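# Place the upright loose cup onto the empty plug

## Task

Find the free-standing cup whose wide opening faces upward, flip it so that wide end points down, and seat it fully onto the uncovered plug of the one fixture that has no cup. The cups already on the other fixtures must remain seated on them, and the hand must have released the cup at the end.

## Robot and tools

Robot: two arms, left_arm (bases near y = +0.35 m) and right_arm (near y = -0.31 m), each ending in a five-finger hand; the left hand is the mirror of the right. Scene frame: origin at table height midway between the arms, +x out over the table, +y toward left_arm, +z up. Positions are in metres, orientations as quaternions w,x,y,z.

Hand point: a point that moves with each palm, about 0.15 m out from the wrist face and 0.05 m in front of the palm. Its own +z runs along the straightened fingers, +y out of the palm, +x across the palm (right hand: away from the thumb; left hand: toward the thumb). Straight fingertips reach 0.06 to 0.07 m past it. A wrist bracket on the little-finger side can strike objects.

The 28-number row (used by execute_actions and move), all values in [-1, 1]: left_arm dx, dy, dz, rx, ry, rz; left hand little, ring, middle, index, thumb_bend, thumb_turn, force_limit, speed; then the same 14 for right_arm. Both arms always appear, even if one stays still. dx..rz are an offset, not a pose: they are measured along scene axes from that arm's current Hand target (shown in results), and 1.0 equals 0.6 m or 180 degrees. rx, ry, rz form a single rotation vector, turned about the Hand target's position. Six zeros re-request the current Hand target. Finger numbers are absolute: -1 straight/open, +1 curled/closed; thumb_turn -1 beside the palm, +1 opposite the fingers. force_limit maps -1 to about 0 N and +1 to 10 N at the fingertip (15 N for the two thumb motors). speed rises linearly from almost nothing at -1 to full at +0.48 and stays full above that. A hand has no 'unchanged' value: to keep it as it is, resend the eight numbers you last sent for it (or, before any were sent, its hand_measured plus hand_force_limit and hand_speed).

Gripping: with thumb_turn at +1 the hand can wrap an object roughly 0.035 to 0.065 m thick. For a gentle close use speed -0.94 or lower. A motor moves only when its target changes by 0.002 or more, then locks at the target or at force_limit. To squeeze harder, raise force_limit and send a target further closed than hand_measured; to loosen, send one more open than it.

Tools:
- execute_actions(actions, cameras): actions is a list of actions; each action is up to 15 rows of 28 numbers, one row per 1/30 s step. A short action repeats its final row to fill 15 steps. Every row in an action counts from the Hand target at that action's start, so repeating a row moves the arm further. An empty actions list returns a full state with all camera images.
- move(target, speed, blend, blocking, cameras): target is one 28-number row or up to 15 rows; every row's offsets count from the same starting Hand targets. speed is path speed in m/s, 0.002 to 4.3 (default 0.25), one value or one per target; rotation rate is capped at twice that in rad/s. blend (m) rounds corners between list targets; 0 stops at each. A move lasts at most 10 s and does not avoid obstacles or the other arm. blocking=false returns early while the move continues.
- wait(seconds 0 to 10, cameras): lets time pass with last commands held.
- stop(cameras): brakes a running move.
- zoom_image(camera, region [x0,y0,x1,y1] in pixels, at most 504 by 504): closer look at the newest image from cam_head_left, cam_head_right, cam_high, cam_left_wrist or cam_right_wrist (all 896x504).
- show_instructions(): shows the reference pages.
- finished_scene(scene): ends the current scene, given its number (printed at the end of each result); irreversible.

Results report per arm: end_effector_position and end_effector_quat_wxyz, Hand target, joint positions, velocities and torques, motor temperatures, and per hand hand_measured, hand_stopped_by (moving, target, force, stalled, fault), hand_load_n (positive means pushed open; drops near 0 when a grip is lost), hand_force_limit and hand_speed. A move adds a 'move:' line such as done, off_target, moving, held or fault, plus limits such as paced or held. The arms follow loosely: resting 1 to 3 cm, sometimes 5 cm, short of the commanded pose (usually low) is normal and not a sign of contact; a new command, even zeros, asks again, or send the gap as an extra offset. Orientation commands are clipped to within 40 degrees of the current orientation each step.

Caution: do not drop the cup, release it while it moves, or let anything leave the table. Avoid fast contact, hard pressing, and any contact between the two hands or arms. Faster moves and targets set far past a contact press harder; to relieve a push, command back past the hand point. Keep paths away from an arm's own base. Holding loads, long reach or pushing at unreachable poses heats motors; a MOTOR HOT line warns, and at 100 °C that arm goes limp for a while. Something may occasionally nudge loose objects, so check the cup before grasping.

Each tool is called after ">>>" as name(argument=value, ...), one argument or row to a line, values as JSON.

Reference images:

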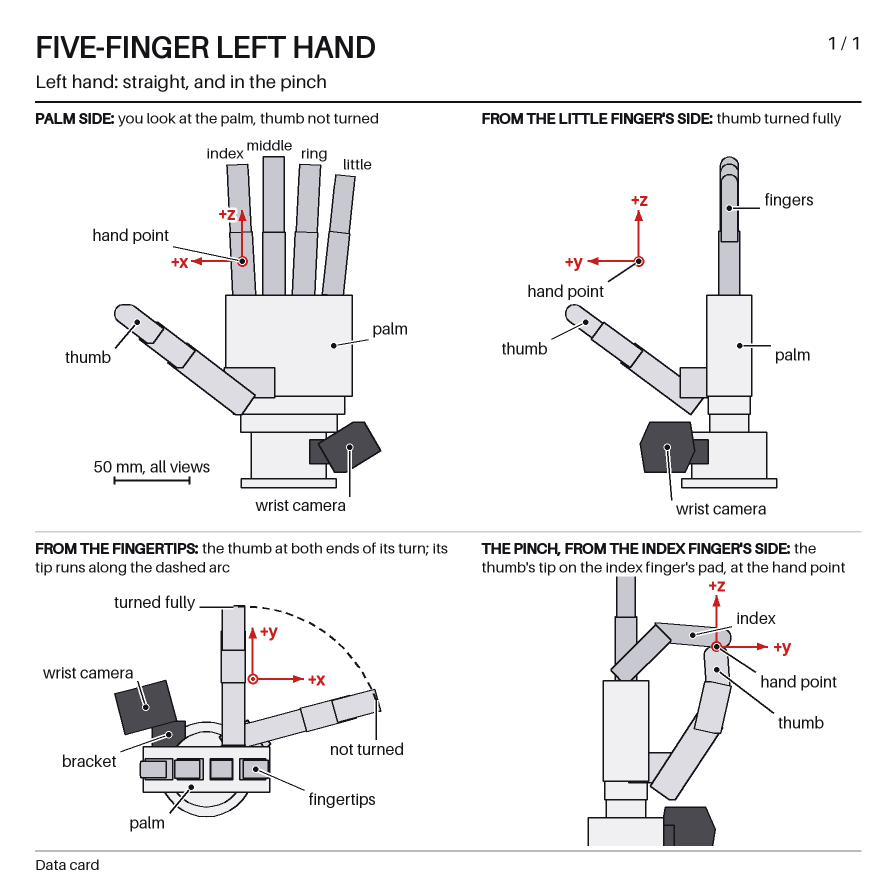

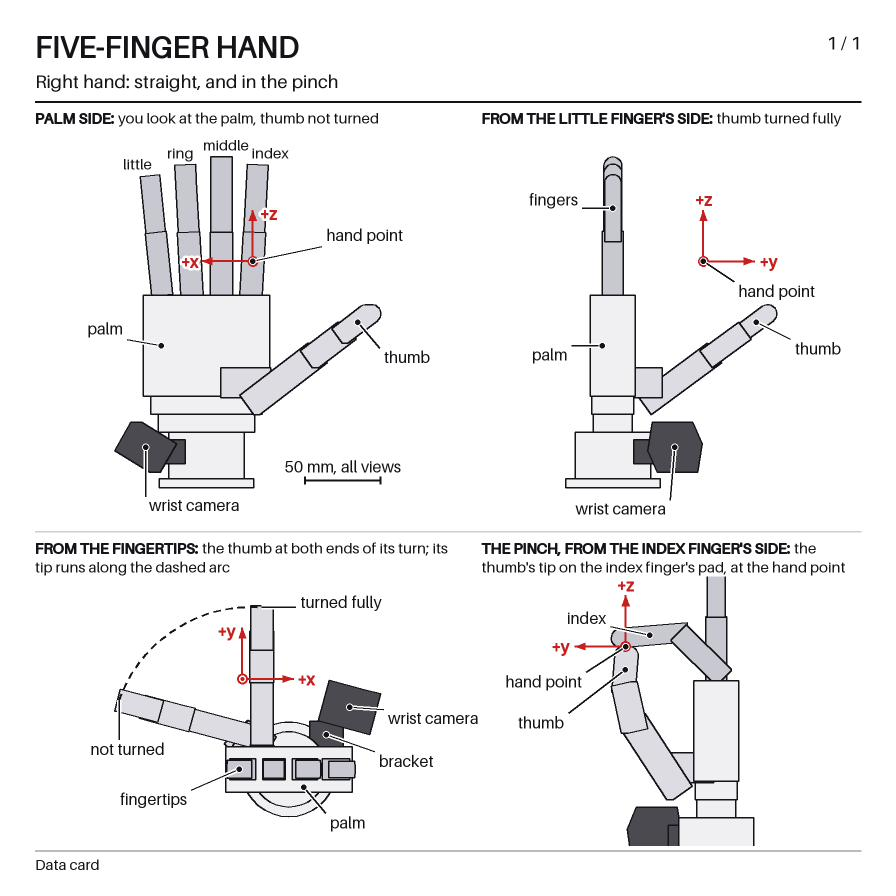

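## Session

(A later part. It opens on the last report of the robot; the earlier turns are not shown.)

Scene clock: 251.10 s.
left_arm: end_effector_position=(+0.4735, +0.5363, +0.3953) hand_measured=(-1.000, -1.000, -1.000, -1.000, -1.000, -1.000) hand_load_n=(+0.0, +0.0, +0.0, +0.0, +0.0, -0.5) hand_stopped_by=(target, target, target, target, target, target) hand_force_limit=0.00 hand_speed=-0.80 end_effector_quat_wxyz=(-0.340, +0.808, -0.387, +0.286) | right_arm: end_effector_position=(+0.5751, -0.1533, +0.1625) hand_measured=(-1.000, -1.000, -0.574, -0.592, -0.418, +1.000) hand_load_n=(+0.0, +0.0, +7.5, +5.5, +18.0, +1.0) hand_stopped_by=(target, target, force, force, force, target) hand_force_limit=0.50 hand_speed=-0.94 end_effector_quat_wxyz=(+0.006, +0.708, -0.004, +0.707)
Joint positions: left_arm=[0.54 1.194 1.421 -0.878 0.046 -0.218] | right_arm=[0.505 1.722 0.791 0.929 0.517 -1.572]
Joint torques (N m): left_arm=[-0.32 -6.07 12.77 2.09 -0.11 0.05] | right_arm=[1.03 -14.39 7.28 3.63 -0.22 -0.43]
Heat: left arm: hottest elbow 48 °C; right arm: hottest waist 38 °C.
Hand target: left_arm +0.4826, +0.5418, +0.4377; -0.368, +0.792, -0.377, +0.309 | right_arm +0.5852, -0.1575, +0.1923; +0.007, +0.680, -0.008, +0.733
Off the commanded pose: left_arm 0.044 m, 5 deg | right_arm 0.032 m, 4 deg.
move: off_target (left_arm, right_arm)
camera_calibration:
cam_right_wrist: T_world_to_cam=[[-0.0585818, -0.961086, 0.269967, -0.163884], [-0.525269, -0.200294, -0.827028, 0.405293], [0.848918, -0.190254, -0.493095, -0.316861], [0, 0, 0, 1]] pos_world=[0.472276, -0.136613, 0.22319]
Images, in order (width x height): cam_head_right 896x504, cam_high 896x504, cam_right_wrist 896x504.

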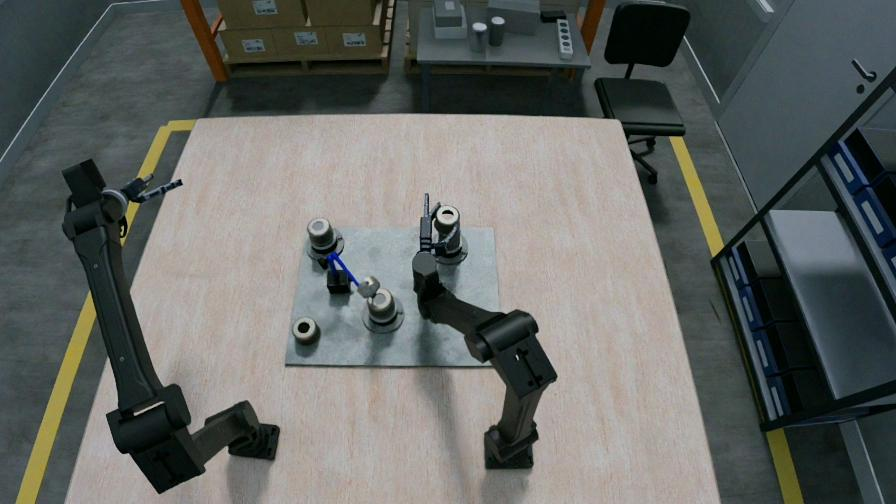

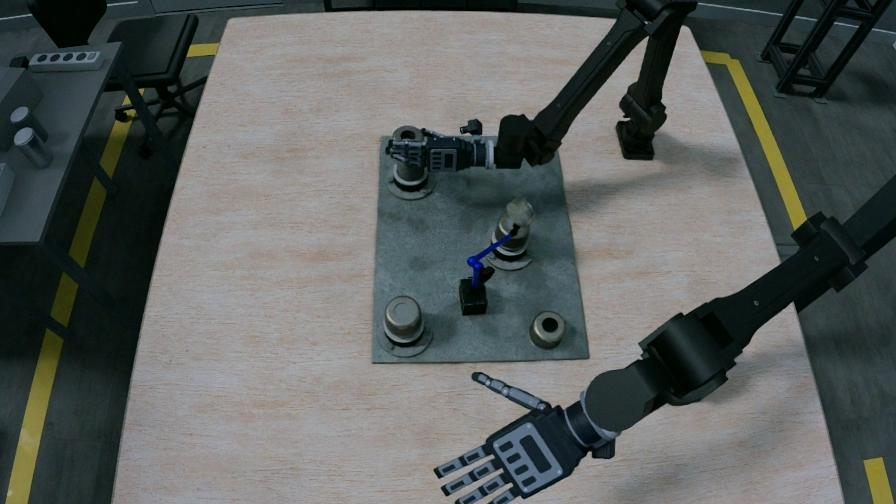

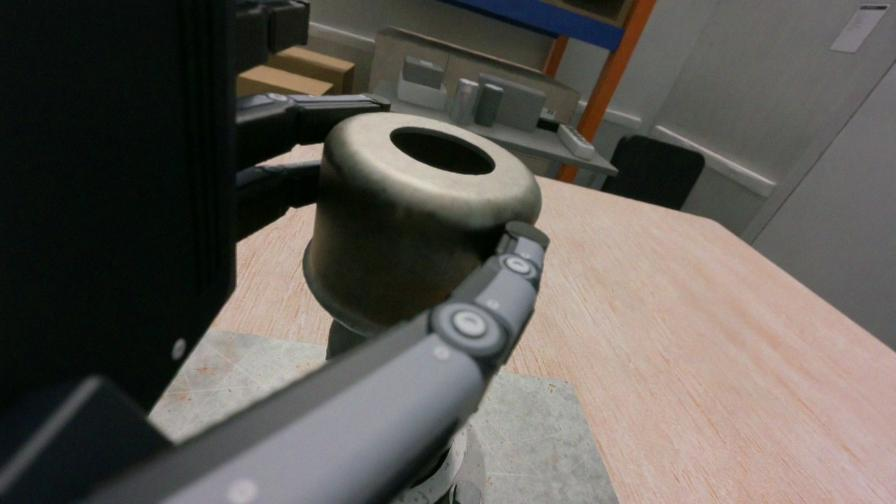

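>>> move(
  target=[
    [0,0,0,0,0,0,-1,-1,-1,-1,-1,-1,0,-0.8, -0.004,-0.028,0,0,0,0,-1,-1,0.25,0.25,0.1,1,0.5,-0.94],
    [0,0,0,0,0,0,-1,-1,-1,-1,-1,-1,0,-0.8, -0.004,0.0115,0,0,0,0,-1,-1,0.25,0.25,0.1,1,0.5,-0.94],
  ],
  speed=0.05,
  cameras=["cam_right_wrist","cam_head_right","cam_high"],
)

>>> zoom_image(
  camera="cam_high",
  region=[380, 115, 450, 195],
)

>>> zoom_image(
  camera="cam_head_right",
  region=[425, 200, 475, 250],
)

Scene clock: 254.57 s.
left_arm: end_effector_position=(+0.4735, +0.5363, +0.3953) hand_measured=(-1.000, -1.000, -1.000, -1.000, -1.000, -1.000) hand_load_n=(+0.0, -0.5, -0.5, +0.0, +0.0, +0.0) hand_stopped_by=(target, target, target, target, target, target) hand_force_limit=0.00 hand_speed=-0.80 end_effector_quat_wxyz=(-0.340, +0.808, -0.387, +0.286) | right_arm: end_effector_position=(+0.5701, -0.1556, +0.1555) hand_measured=(-1.000, -1.000, -0.574, -0.592, -0.418, +1.000) hand_load_n=(+0.0, +0.0, +7.5, +5.5, +17.5, +0.5) hand_stopped_by=(target, target, force, force, force, target) hand_force_limit=0.50 hand_speed=-0.94 end_effector_quat_wxyz=(+0.007, +0.711, -0.001, +0.703)
Joint positions: left_arm=[0.54 1.194 1.421 -0.878 0.046 -0.218] | right_arm=[0.505 1.724 0.773 0.939 0.514 -1.572]
Joint torques (N m): left_arm=[-0.03 -5.6 12.74 1.96 -0.11 0.01] | right_arm=[2.26 -14.21 8.8 3.26 0.04 -0.44]
Heat: left arm: hottest elbow 48 °C; right arm: hottest waist 38 °C.
Hand target: left_arm +0.4826, +0.5418, +0.4377; -0.368, +0.792, -0.377, +0.309 | right_arm +0.5828, -0.1506, +0.1923; +0.007, +0.680, -0.008, +0.733
Off the commanded pose: left_arm 0.044 m, 5 deg | right_arm 0.039 m, 5 deg.
move: off_target (left_arm, right_arm)
camera_calibration:
cam_right_wrist: T_world_to_cam=[[-0.0530566, -0.959842, 0.275478, -0.168335], [-0.53237, -0.206206, -0.821012, 0.398668], [0.844848, -0.190216, -0.50005, -0.313062], [0, 0, 0, 1]] pos_world=[0.467797, -0.138917, 0.217137]
Images, in order (width x height): cam_head_right 896x504, cam_high 896x504, cam_right_wrist 896x504.

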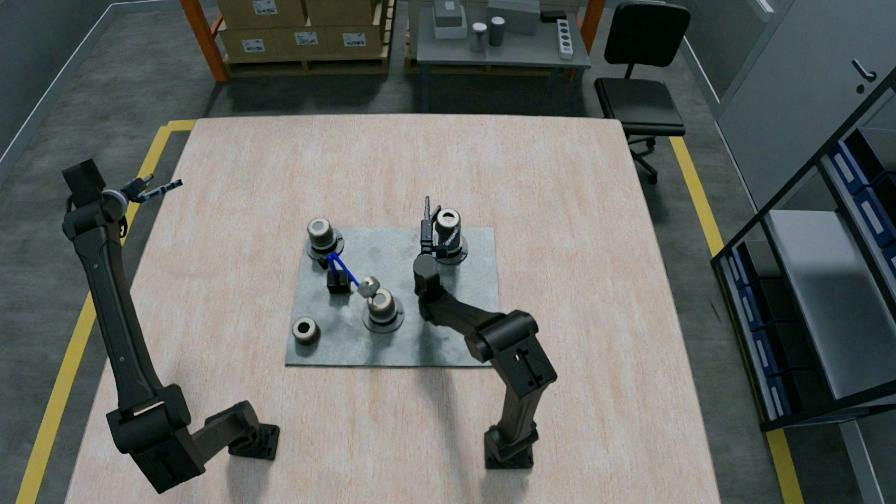

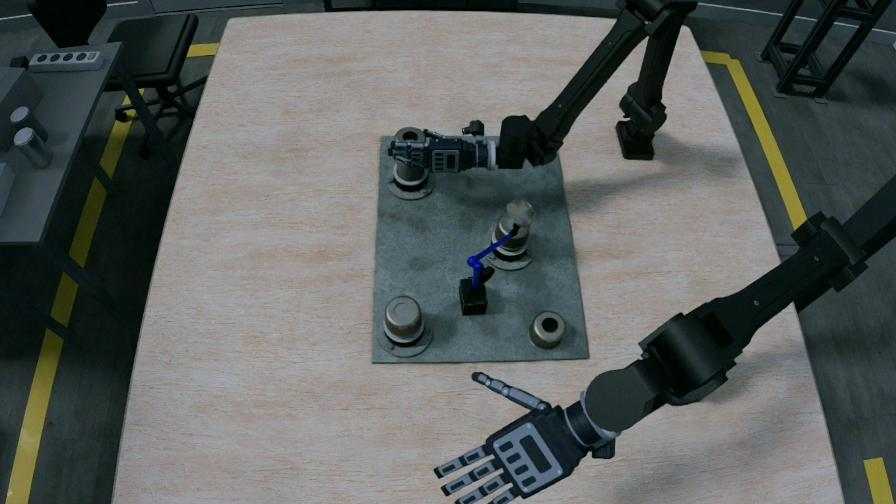

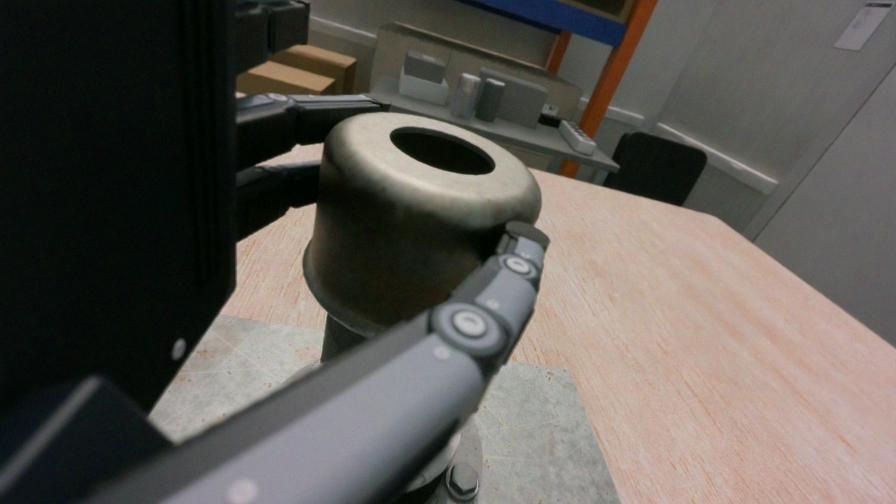

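Scaled by 6.300 from the camera's 896x504 image, which has a finer 1280x720 frame.

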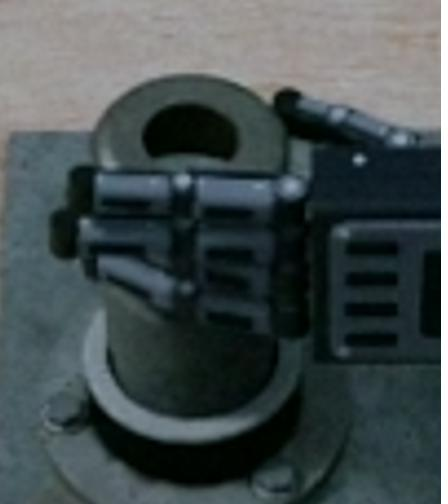

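Scaled by 10.080 from the camera's 896x504 image, which has a finer 1280x720 frame.

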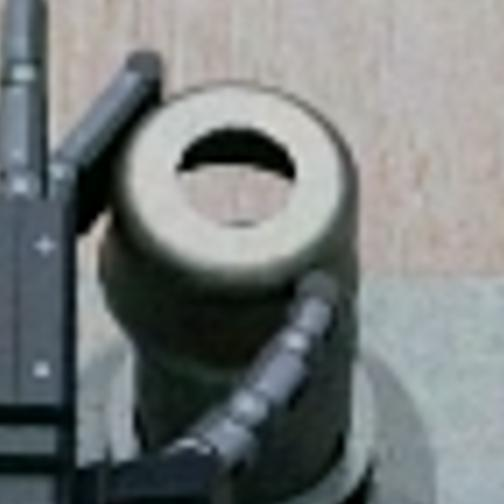

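>>> move(
  target=[0,0,0,0,0,0,-1,-1,-1,-1,-1,-1,0,-0.8, 0.002,-0.01,-0.06,0,0,0,-1,-1,0.25,0.25,0.1,1,0.5,-0.94],
  speed=0.05,
  cameras=["cam_right_wrist","cam_head_right","cam_high"],
)

>>> zoom_image(
  camera="cam_high",
  region=[380, 115, 450, 195],
)

>>> zoom_image(
  camera="cam_head_right",
  region=[425, 200, 475, 250],
)

Scene clock: 256.67 s.
left_arm: end_effector_position=(+0.4735, +0.5363, +0.3953) hand_measured=(-1.000, -1.000, -1.000, -1.000, -1.000, -1.000) hand_load_n=(+0.0, +0.0, +0.0, +0.0, -0.5, +0.0) hand_stopped_by=(target, target, target, target, target, target) hand_force_limit=0.00 hand_speed=-0.80 end_effector_quat_wxyz=(-0.340, +0.808, -0.387, +0.286) | right_arm: end_effector_position=(+0.5730, -0.1575, +0.1354) hand_measured=(-1.000, -1.000, -0.574, -0.592, -0.418, +1.000) hand_load_n=(+0.0, +0.0, +7.5, +4.5, +18.0, -2.0) hand_stopped_by=(target, target, force, force, force, target) hand_force_limit=0.50 hand_speed=-0.94 end_effector_quat_wxyz=(+0.016, +0.703, -0.001, +0.711)
Joint positions: left_arm=[0.54 1.194 1.421 -0.878 0.046 -0.218] | right_arm=[0.504 1.802 0.773 1.043 0.525 -1.598]
Joint torques (N m): left_arm=[-0.56 -5.66 13.03 1.81 -0.12 0.02] | right_arm=[1.14 -13.74 6.82 3.38 -0.37 -0.25]
Heat: left arm: hottest elbow 48 °C; right arm: hottest waist 38 °C.
Hand target: left_arm +0.4826, +0.5418, +0.4377; -0.368, +0.792, -0.377, +0.309 | right_arm +0.5840, -0.1566, +0.1563; +0.007, +0.680, -0.008, +0.733
Off the commanded pose: left_arm 0.044 m, 5 deg | right_arm 0.024 m, 4 deg.
move: off_target (left_arm, right_arm)
camera_calibration:
cam_right_wrist: T_world_to_cam=[[-0.07114, -0.955263, 0.287073, -0.154928], [-0.516423, -0.210954, -0.829944, 0.374579], [0.853374, -0.207293, -0.478312, -0.336464], [0, 0, 0, 1]] pos_world=[0.469549, -0.138724, 0.19442]
Images, in order (width x height): cam_head_right 896x504, cam_high 896x504, cam_right_wrist 896x504.

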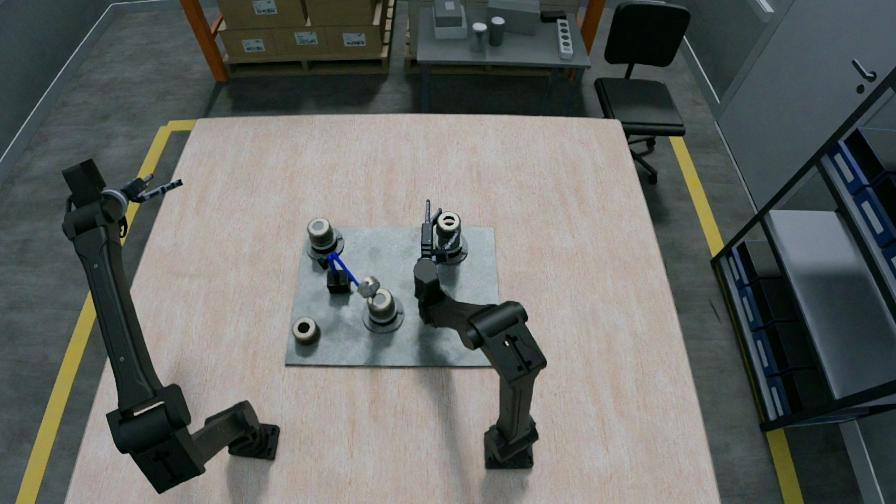

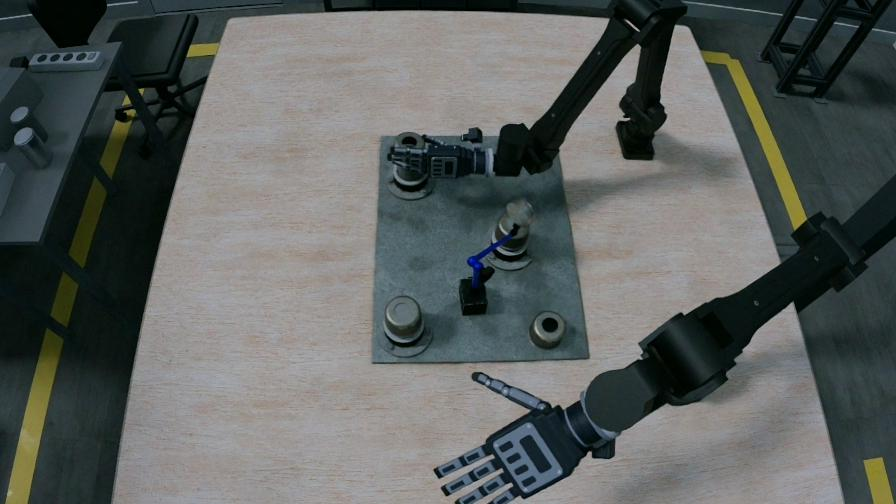

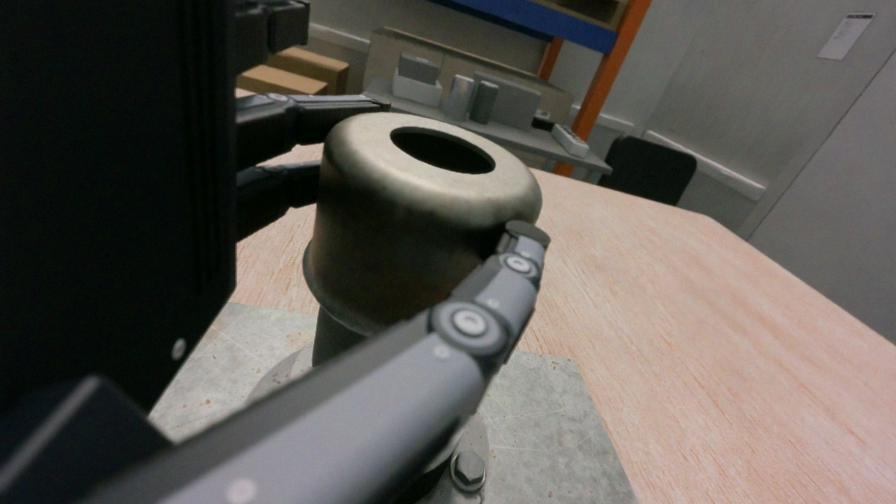

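Scaled by 6.300 from the camera's 896x504 image, which has a finer 1280x720 frame.

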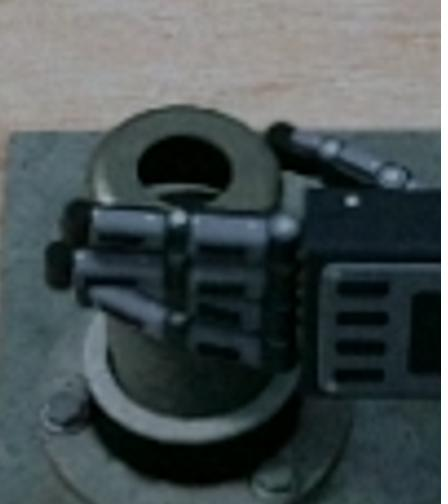

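Scaled by 10.080 from the camera's 896x504 image, which has a finer 1280x720 frame.

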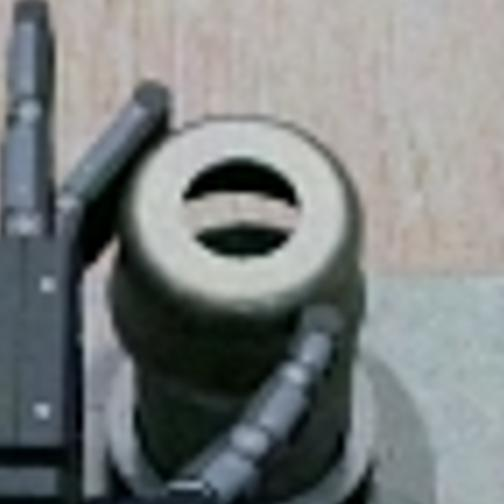

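>>> move(
  target=[0,0,0,0,0,0,-1,-1,-1,-1,-1,-1,0,-0.8, -0.008,0,-0.02,0,0.01,0,-1,-1,0.25,0.25,0.1,1,0.5,-0.94],
  speed=0.05,
  cameras=["cam_right_wrist","cam_head_right","cam_high"],
)

>>> zoom_image(
  camera="cam_high",
  region=[380, 115, 450, 195],
)

>>> zoom_image(
  camera="cam_head_right",
  region=[425, 200, 475, 250],
)

Scene clock: 258.63 s.
left_arm: end_effector_position=(+0.4735, +0.5363, +0.3953) hand_measured=(-1.000, -1.000, -1.000, -1.000, -1.000, -1.000) hand_load_n=(+0.0, +0.0, +0.0, +0.0, +0.0, +0.0) hand_stopped_by=(target, target, target, target, target, target) hand_force_limit=0.00 hand_speed=-0.80 end_effector_quat_wxyz=(-0.340, +0.808, -0.387, +0.286) | right_arm: end_effector_position=(+0.5730, -0.1575, +0.1346) hand_measured=(-1.000, -1.000, -0.574, -0.592, -0.418, +1.000) hand_load_n=(+0.0, +0.0, +7.0, +4.5, +18.0, -2.5) hand_stopped_by=(target, target, force, force, force, target) hand_force_limit=0.50 hand_speed=-0.94 end_effector_quat_wxyz=(+0.017, +0.703, +0.000, +0.711)
Joint positions: left_arm=[0.54 1.194 1.421 -0.878 0.046 -0.218] | right_arm=[0.504 1.803 0.773 1.043 0.525 -1.6]
Joint torques (N m): left_arm=[0.21 -5.42 12.71 1.84 -0.12 0.04] | right_arm=[1.55 -13.51 5.9 2.41 -0.2 -0.08]
Heat: left arm: hottest elbow 48 °C; right arm: hottest waist 38 °C.
Hand target: left_arm +0.4826, +0.5418, +0.4377; -0.368, +0.792, -0.377, +0.309 | right_arm +0.5792, -0.1566, +0.1443; +0.007, +0.692, -0.008, +0.722
Off the commanded pose: left_arm 0.044 m, 5 deg | right_arm 0.012 m, 2 deg.
move: off_target (left_arm, right_arm)
camera_calibration:
cam_right_wrist: T_world_to_cam=[[-0.070779, -0.954623, 0.289284, -0.15513], [-0.517584, -0.212767, -0.828756, 0.374143], [0.8527, -0.208387, -0.479038, -0.336557], [0, 0, 0, 1]] pos_world=[0.469652, -0.13862, 0.193727]
Images, in order (width x height): cam_head_right 896x504, cam_high 896x504, cam_right_wrist 896x504.

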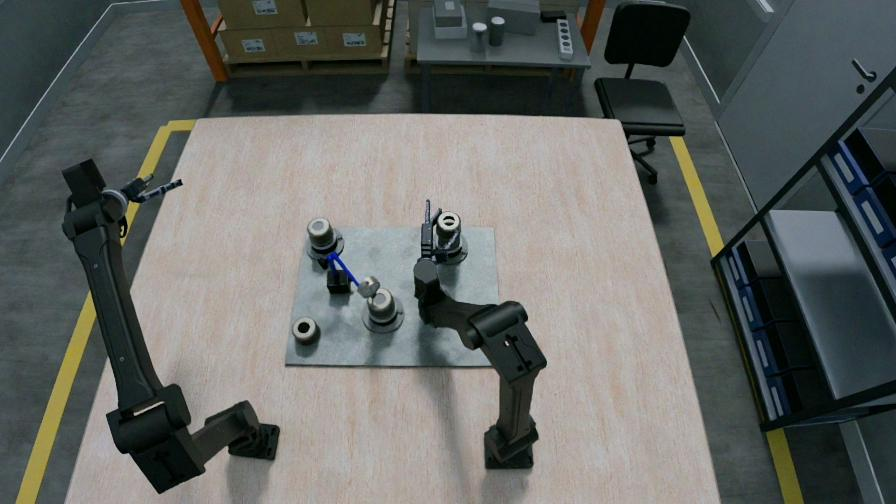

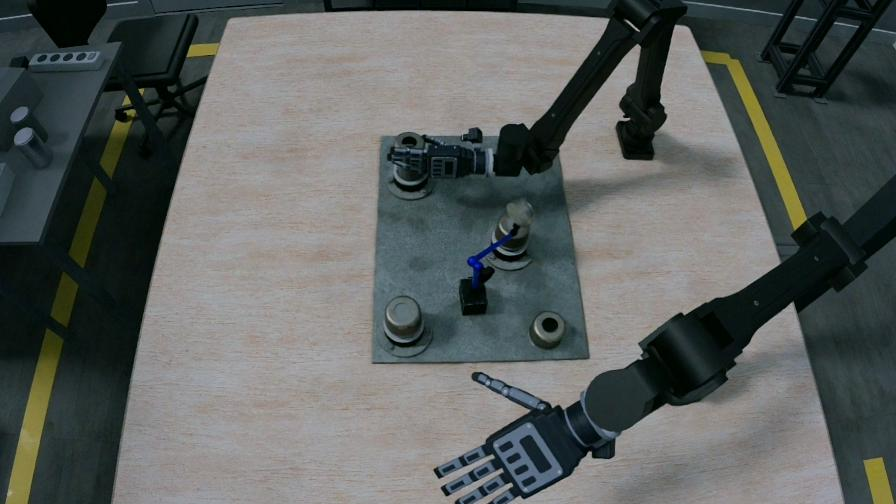

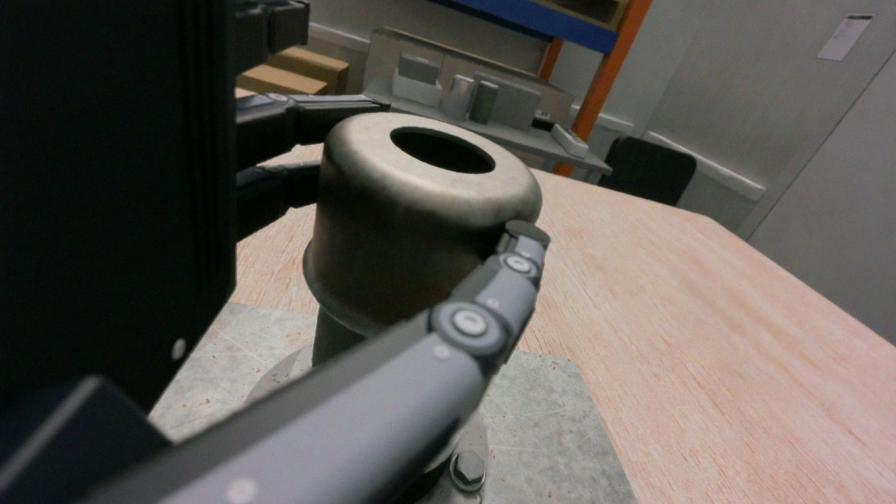

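Scaled by 6.300 from the camera's 896x504 image, which has a finer 1280x720 frame.

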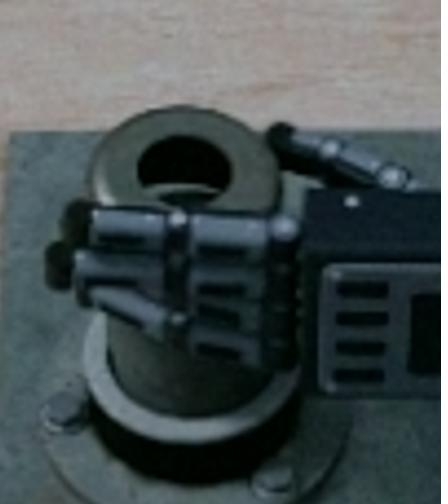

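Scaled by 10.080 from the camera's 896x504 image, which has a finer 1280x720 frame.

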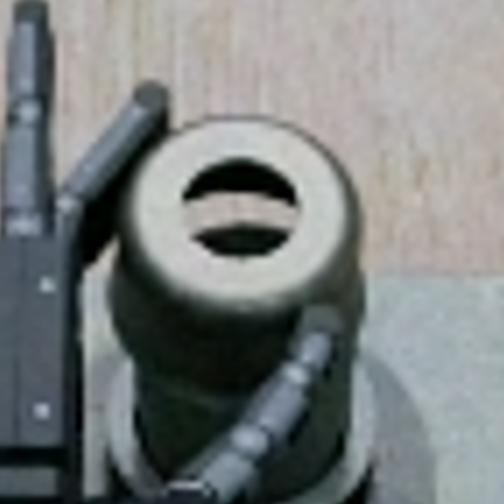

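>>> move(
  target=[0,0,0,0,0,0,-1,-1,-1,-1,-1,-1,0,-0.8, 0,0,0.075,0,0.035,0,-1,-1,0.25,0.25,0.1,1,0.5,-0.94],
  speed=0.05,
  cameras=["cam_right_wrist","cam_head_right","cam_high"],
)

>>> zoom_image(
  camera="cam_high",
  region=[380, 115, 450, 195],
)

>>> zoom_image(
  camera="cam_head_right",
  region=[425, 200, 475, 250],
)

Scene clock: 265.13 s.
left_arm: end_effector_position=(+0.4735, +0.5363, +0.3953) hand_measured=(-1.000, -1.000, -1.000, -1.000, -1.000, -1.000) hand_load_n=(+0.0, +0.0, +0.0, +0.0, +0.0, +0.0) hand_stopped_by=(target, target, target, target, target, target) hand_force_limit=0.00 hand_speed=-0.80 end_effector_quat_wxyz=(-0.340, +0.808, -0.387, +0.286) | right_arm: end_effector_position=(+0.5674, -0.1574, +0.1502) hand_measured=(-1.000, -1.000, -0.574, -0.592, -0.418, +1.000) hand_load_n=(+0.0, +0.0, +8.0, +4.5, +16.5, +1.5) hand_stopped_by=(target, target, force, force, force, target) hand_force_limit=0.50 hand_speed=-0.94 end_effector_quat_wxyz=(+0.014, +0.753, +0.011, +0.657)
Joint positions: left_arm=[0.54 1.194 1.421 -0.878 0.046 -0.218] | right_arm=[0.499 1.659 0.794 0.71 0.499 -1.532]
Joint torques (N m): left_arm=[0.03 -5.89 12.75 1.92 -0.13 0.02] | right_arm=[1.61 -15.91 9.01 1.54 0.15 -0.05]
Heat: left arm: hottest elbow 48 °C; right arm: hottest waist 38 °C.
Hand target: left_arm +0.4826, +0.5418, +0.4377; -0.368, +0.792, -0.377, +0.309 | right_arm +0.5792, -0.1566, +0.1893; +0.007, +0.730, -0.007, +0.683
Off the commanded pose: left_arm 0.044 m, 5 deg | right_arm 0.041 m, 5 deg.
move: off_target (left_arm, right_arm)
camera_calibration:
cam_right_wrist: T_world_to_cam=[[-0.0105459, -0.95207, 0.3057, -0.196172], [-0.629179, -0.231295, -0.742048, 0.431566], [0.777189, -0.200166, -0.596583, -0.262423], [0, 0, 0, 1]] pos_world=[0.473416, -0.139478, 0.223655]
Images, in order (width x height): cam_head_right 896x504, cam_high 896x504, cam_right_wrist 896x504.

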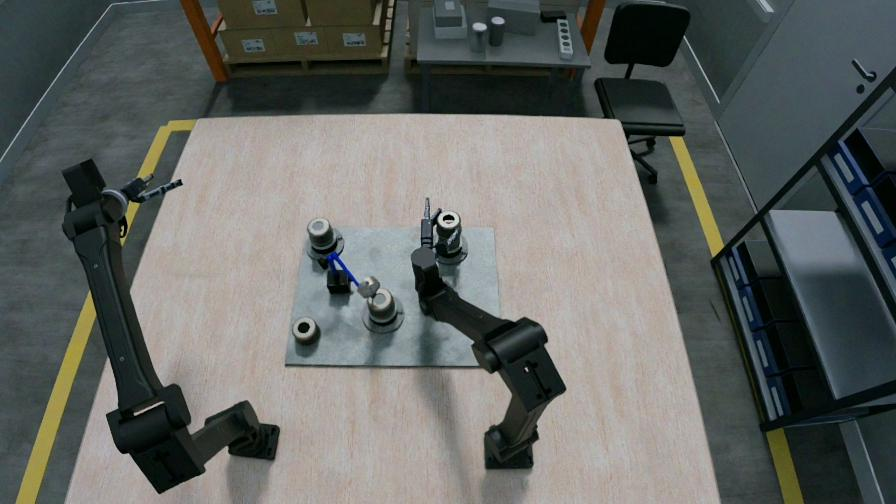

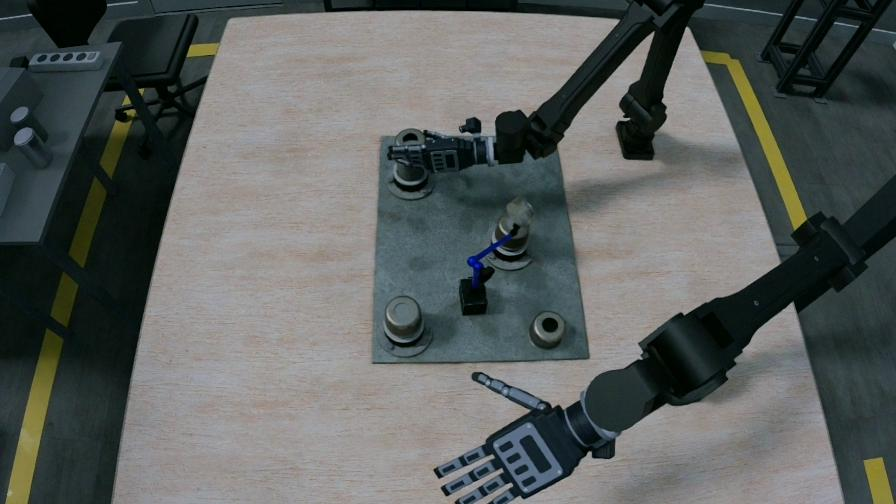

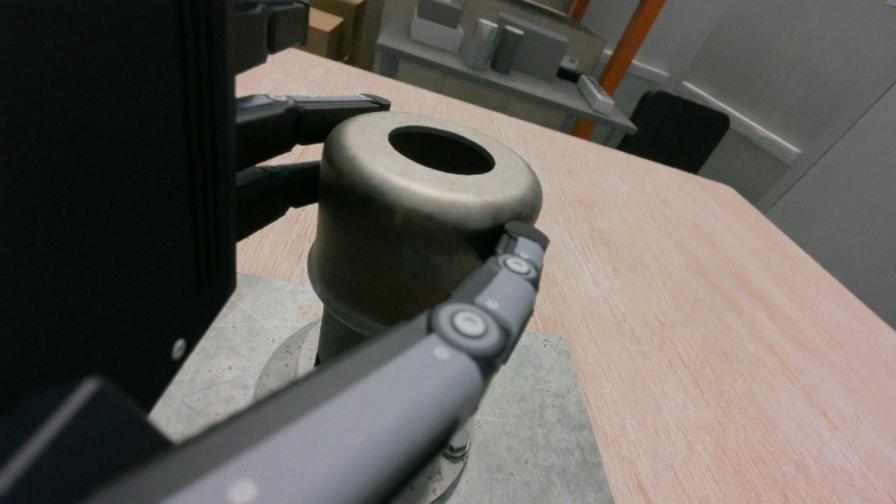

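Scaled by 6.300 from the camera's 896x504 image, which has a finer 1280x720 frame.

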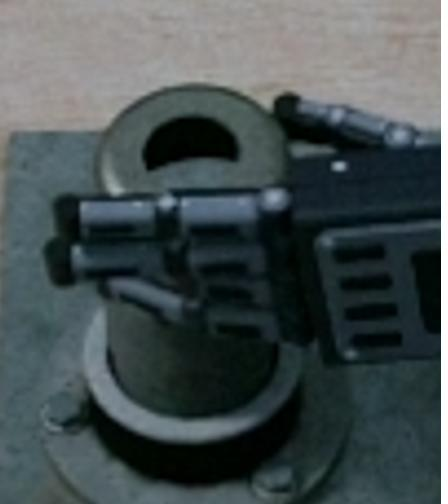

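Scaled by 10.080 from the camera's 896x504 image, which has a finer 1280x720 frame.

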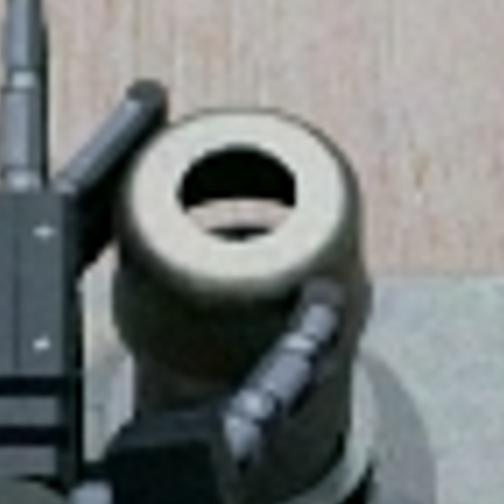

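>>> move(
  target=[0,0,0,0,0,0,-1,-1,-1,-1,-1,-1,0,-0.8, 0.004,-0.002,-0.055,0,-0.01,0,-1,-1,0.25,0.25,0.1,1,0.5,-0.94],
  speed=0.05,
  cameras=["cam_right_wrist","cam_head_right","cam_high"],
)

>>> zoom_image(
  camera="cam_high",
  region=[380, 115, 450, 195],
)

>>> zoom_image(
  camera="cam_head_right",
  region=[425, 200, 475, 250],
)

Scene clock: 267.40 s.
left_arm: end_effector_position=(+0.4735, +0.5363, +0.3953) hand_measured=(-1.000, -1.000, -1.000, -1.000, -1.000, -1.000) hand_load_n=(+0.0, +0.0, +0.0, +0.0, +0.0, -0.5) hand_stopped_by=(target, target, target, target, target, target) hand_force_limit=0.00 hand_speed=-0.80 end_effector_quat_wxyz=(-0.340, +0.808, -0.387, +0.286) | right_arm: end_effector_position=(+0.5734, -0.1586, +0.1344) hand_measured=(-1.000, -1.000, -0.574, -0.592, -0.418, +1.000) hand_load_n=(+0.0, +0.0, +8.0, +4.0, +17.0, +0.5) hand_stopped_by=(target, target, force, force, force, target) hand_force_limit=0.50 hand_speed=-0.94 end_effector_quat_wxyz=(+0.014, +0.741, -0.002, +0.671)
Joint positions: left_arm=[0.54 1.194 1.421 -0.878 0.046 -0.218] | right_arm=[0.496 1.73 0.794 0.822 0.514 -1.532]
Joint torques (N m): left_arm=[0.15 -6.48 12.79 1.84 -0.11 0.02] | right_arm=[1.32 -14.04 6.53 3.63 -0.02 -0.23]
Heat: left arm: hottest elbow 48 °C; right arm: hottest waist 38 °C.
Hand target: left_arm +0.4826, +0.5418, +0.4377; -0.368, +0.792, -0.377, +0.309 | right_arm +0.5816, -0.1578, +0.1563; +0.007, +0.720, -0.007, +0.694
Off the commanded pose: left_arm 0.044 m, 5 deg | right_arm 0.023 m, 4 deg.
move: off_target (left_arm, right_arm)
camera_calibration:
cam_right_wrist: T_world_to_cam=[[-0.0391133, -0.956912, 0.28773, -0.174398], [-0.604908, -0.206517, -0.769049, 0.416979], [0.795334, -0.20413, -0.570767, -0.291327], [0, 0, 0, 1]] pos_world=[0.477115, -0.140239, 0.204577]
Images, in order (width x height): cam_head_right 896x504, cam_high 896x504, cam_right_wrist 896x504.

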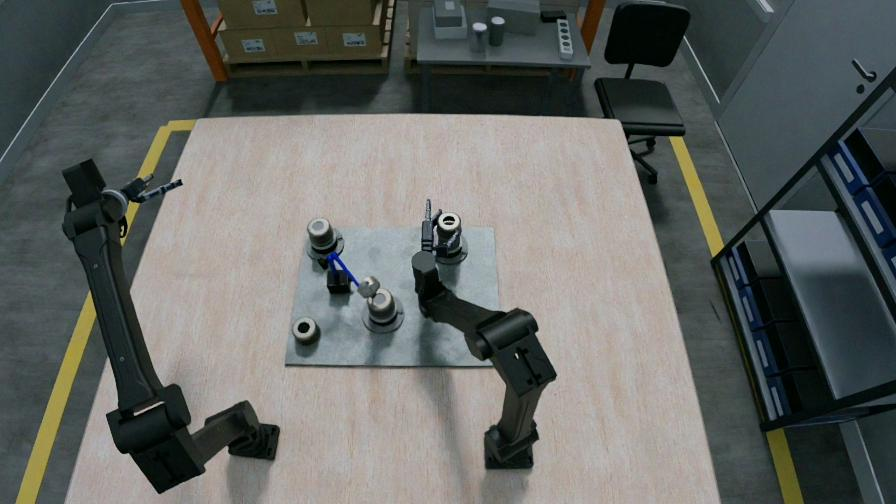

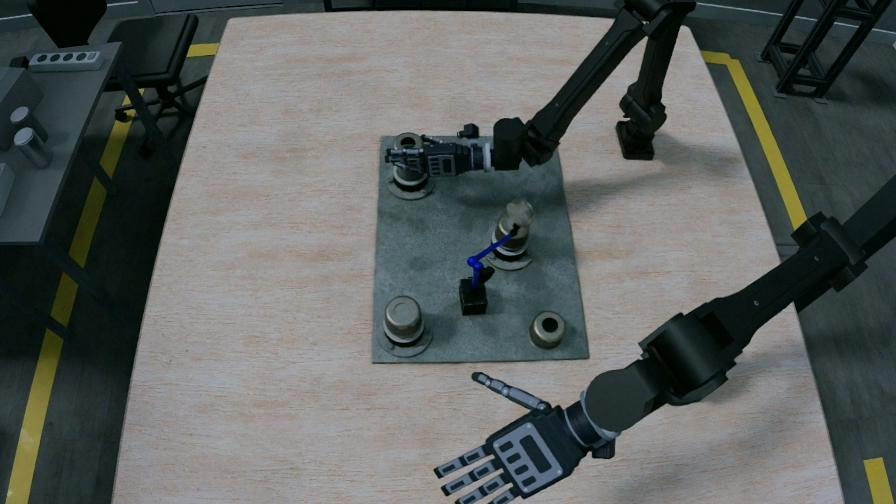

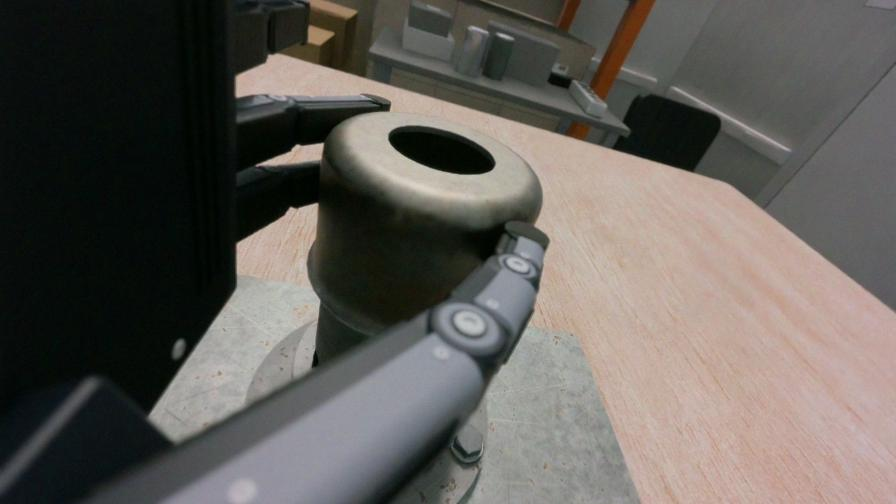

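Scaled by 6.300 from the camera's 896x504 image, which has a finer 1280x720 frame.

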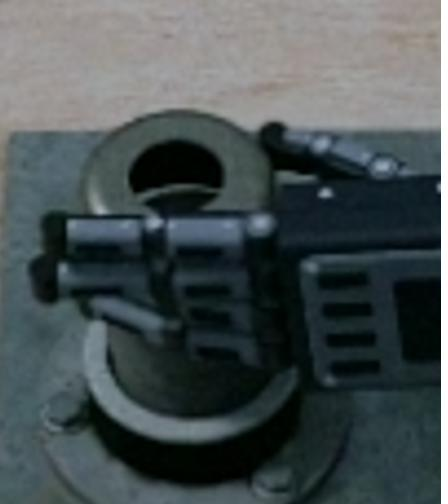

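Scaled by 10.080 from the camera's 896x504 image, which has a finer 1280x720 frame.

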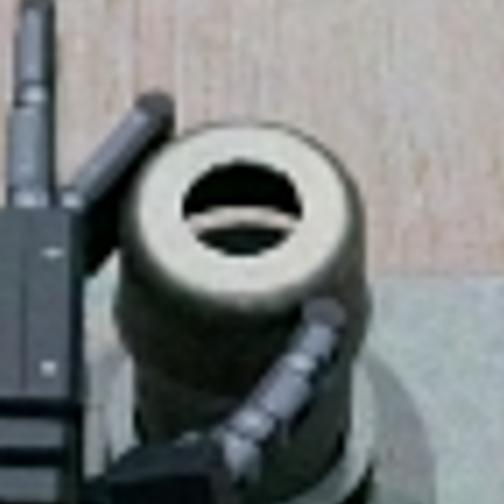

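>>> move(
  target=[0,0,0,0,0,0,-1,-1,-1,-1,-1,-1,0,-0.8, -0.01,-0.002,-0.02,0,0,0,-1,-1,0.25,0.25,0.1,1,0.5,-0.94],
  speed=0.05,
  cameras=["cam_right_wrist","cam_head_right","cam_high"],
)

>>> zoom_image(
  camera="cam_high",
  region=[380, 115, 450, 195],
)

>>> zoom_image(
  camera="cam_head_right",
  region=[425, 200, 475, 250],
)

Scene clock: 269.37 s.
left_arm: end_effector_position=(+0.4735, +0.5363, +0.3953) hand_measured=(-1.000, -1.000, -1.000, -1.000, -1.000, -1.000) hand_load_n=(+0.0, +0.0, +0.0, -0.5, +0.0, +0.0) hand_stopped_by=(target, target, target, target, target, target) hand_force_limit=0.00 hand_speed=-0.80 end_effector_quat_wxyz=(-0.340, +0.808, -0.387, +0.286) | right_arm: end_effector_position=(+0.5703, -0.1596, +0.1206) hand_measured=(-1.000, -1.000, -0.574, -0.592, -0.418, +1.000) hand_load_n=(+0.0, +0.0, +8.5, +4.5, +16.5, +2.0) hand_stopped_by=(target, target, force, force, force, target) hand_force_limit=0.50 hand_speed=-0.94 end_effector_quat_wxyz=(+0.011, +0.742, +0.001, +0.670)
Joint positions: left_arm=[0.54 1.194 1.421 -0.878 0.046 -0.218] | right_arm=[0.494 1.756 0.776 0.865 0.504 -1.532]
Joint torques (N m): left_arm=[-0.09 -5.83 12.42 1.98 -0.17 0.05] | right_arm=[1.67 -14.68 6.05 3.64 0.02 -0.22]
Heat: left arm: hottest elbow 48 °C; right arm: hottest waist 38 °C.
Hand target: left_arm +0.4826, +0.5418, +0.4377; -0.368, +0.792, -0.377, +0.309 | right_arm +0.5756, -0.1590, +0.1443; +0.007, +0.720, -0.007, +0.694
Off the commanded pose: left_arm 0.044 m, 5 deg | right_arm 0.024 m, 4 deg.
move: off_target (left_arm, right_arm)
camera_calibration:
cam_right_wrist: T_world_to_cam=[[-0.0298412, -0.957324, 0.287473, -0.176811], [-0.604466, -0.211769, -0.767968, 0.403127], [0.796072, -0.196684, -0.57235, -0.295851], [0, 0, 0, 1]] pos_world=[0.473919, -0.142085, 0.191086]
Images, in order (width x height): cam_head_right 896x504, cam_high 896x504, cam_right_wrist 896x504.

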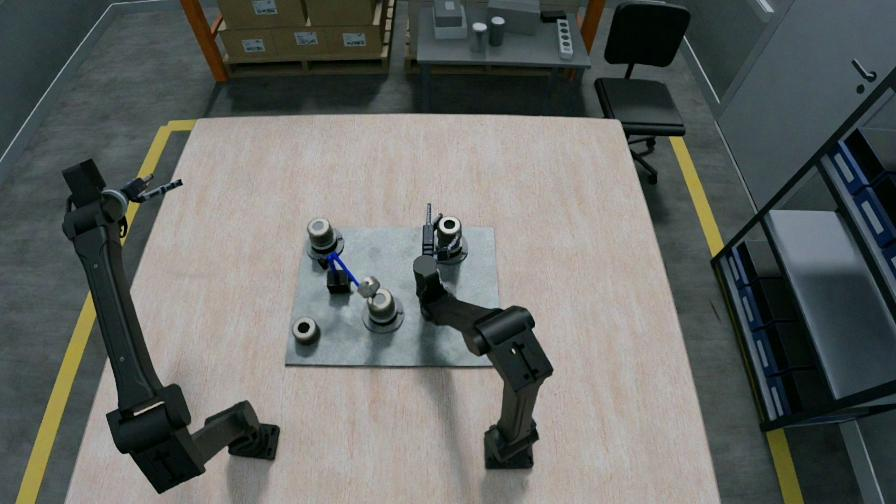

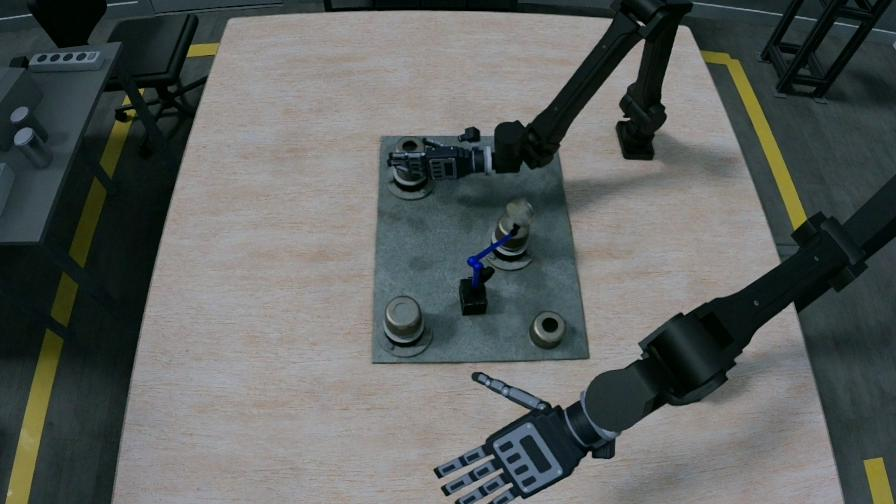

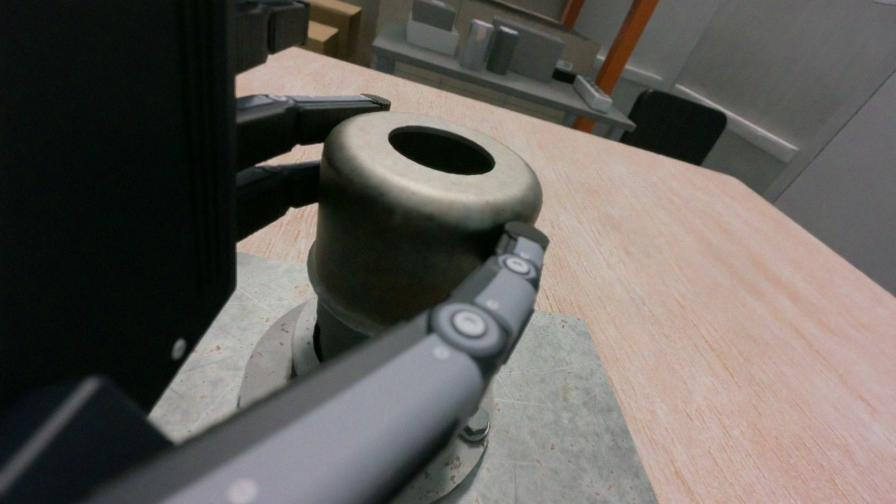

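Scaled by 6.300 from the camera's 896x504 image, which has a finer 1280x720 frame.

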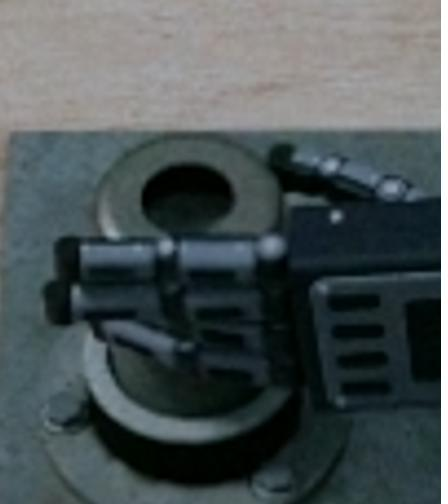

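Scaled by 10.080 from the camera's 896x504 image, which has a finer 1280x720 frame.

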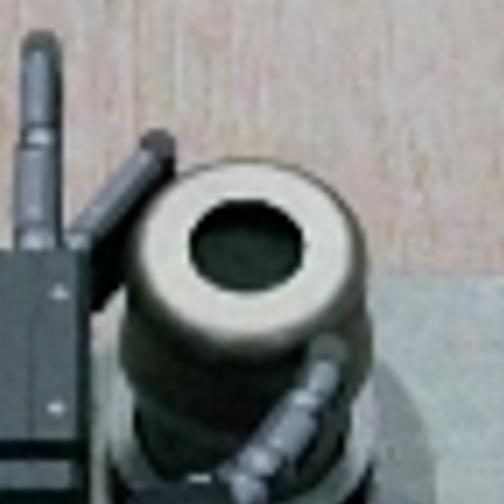

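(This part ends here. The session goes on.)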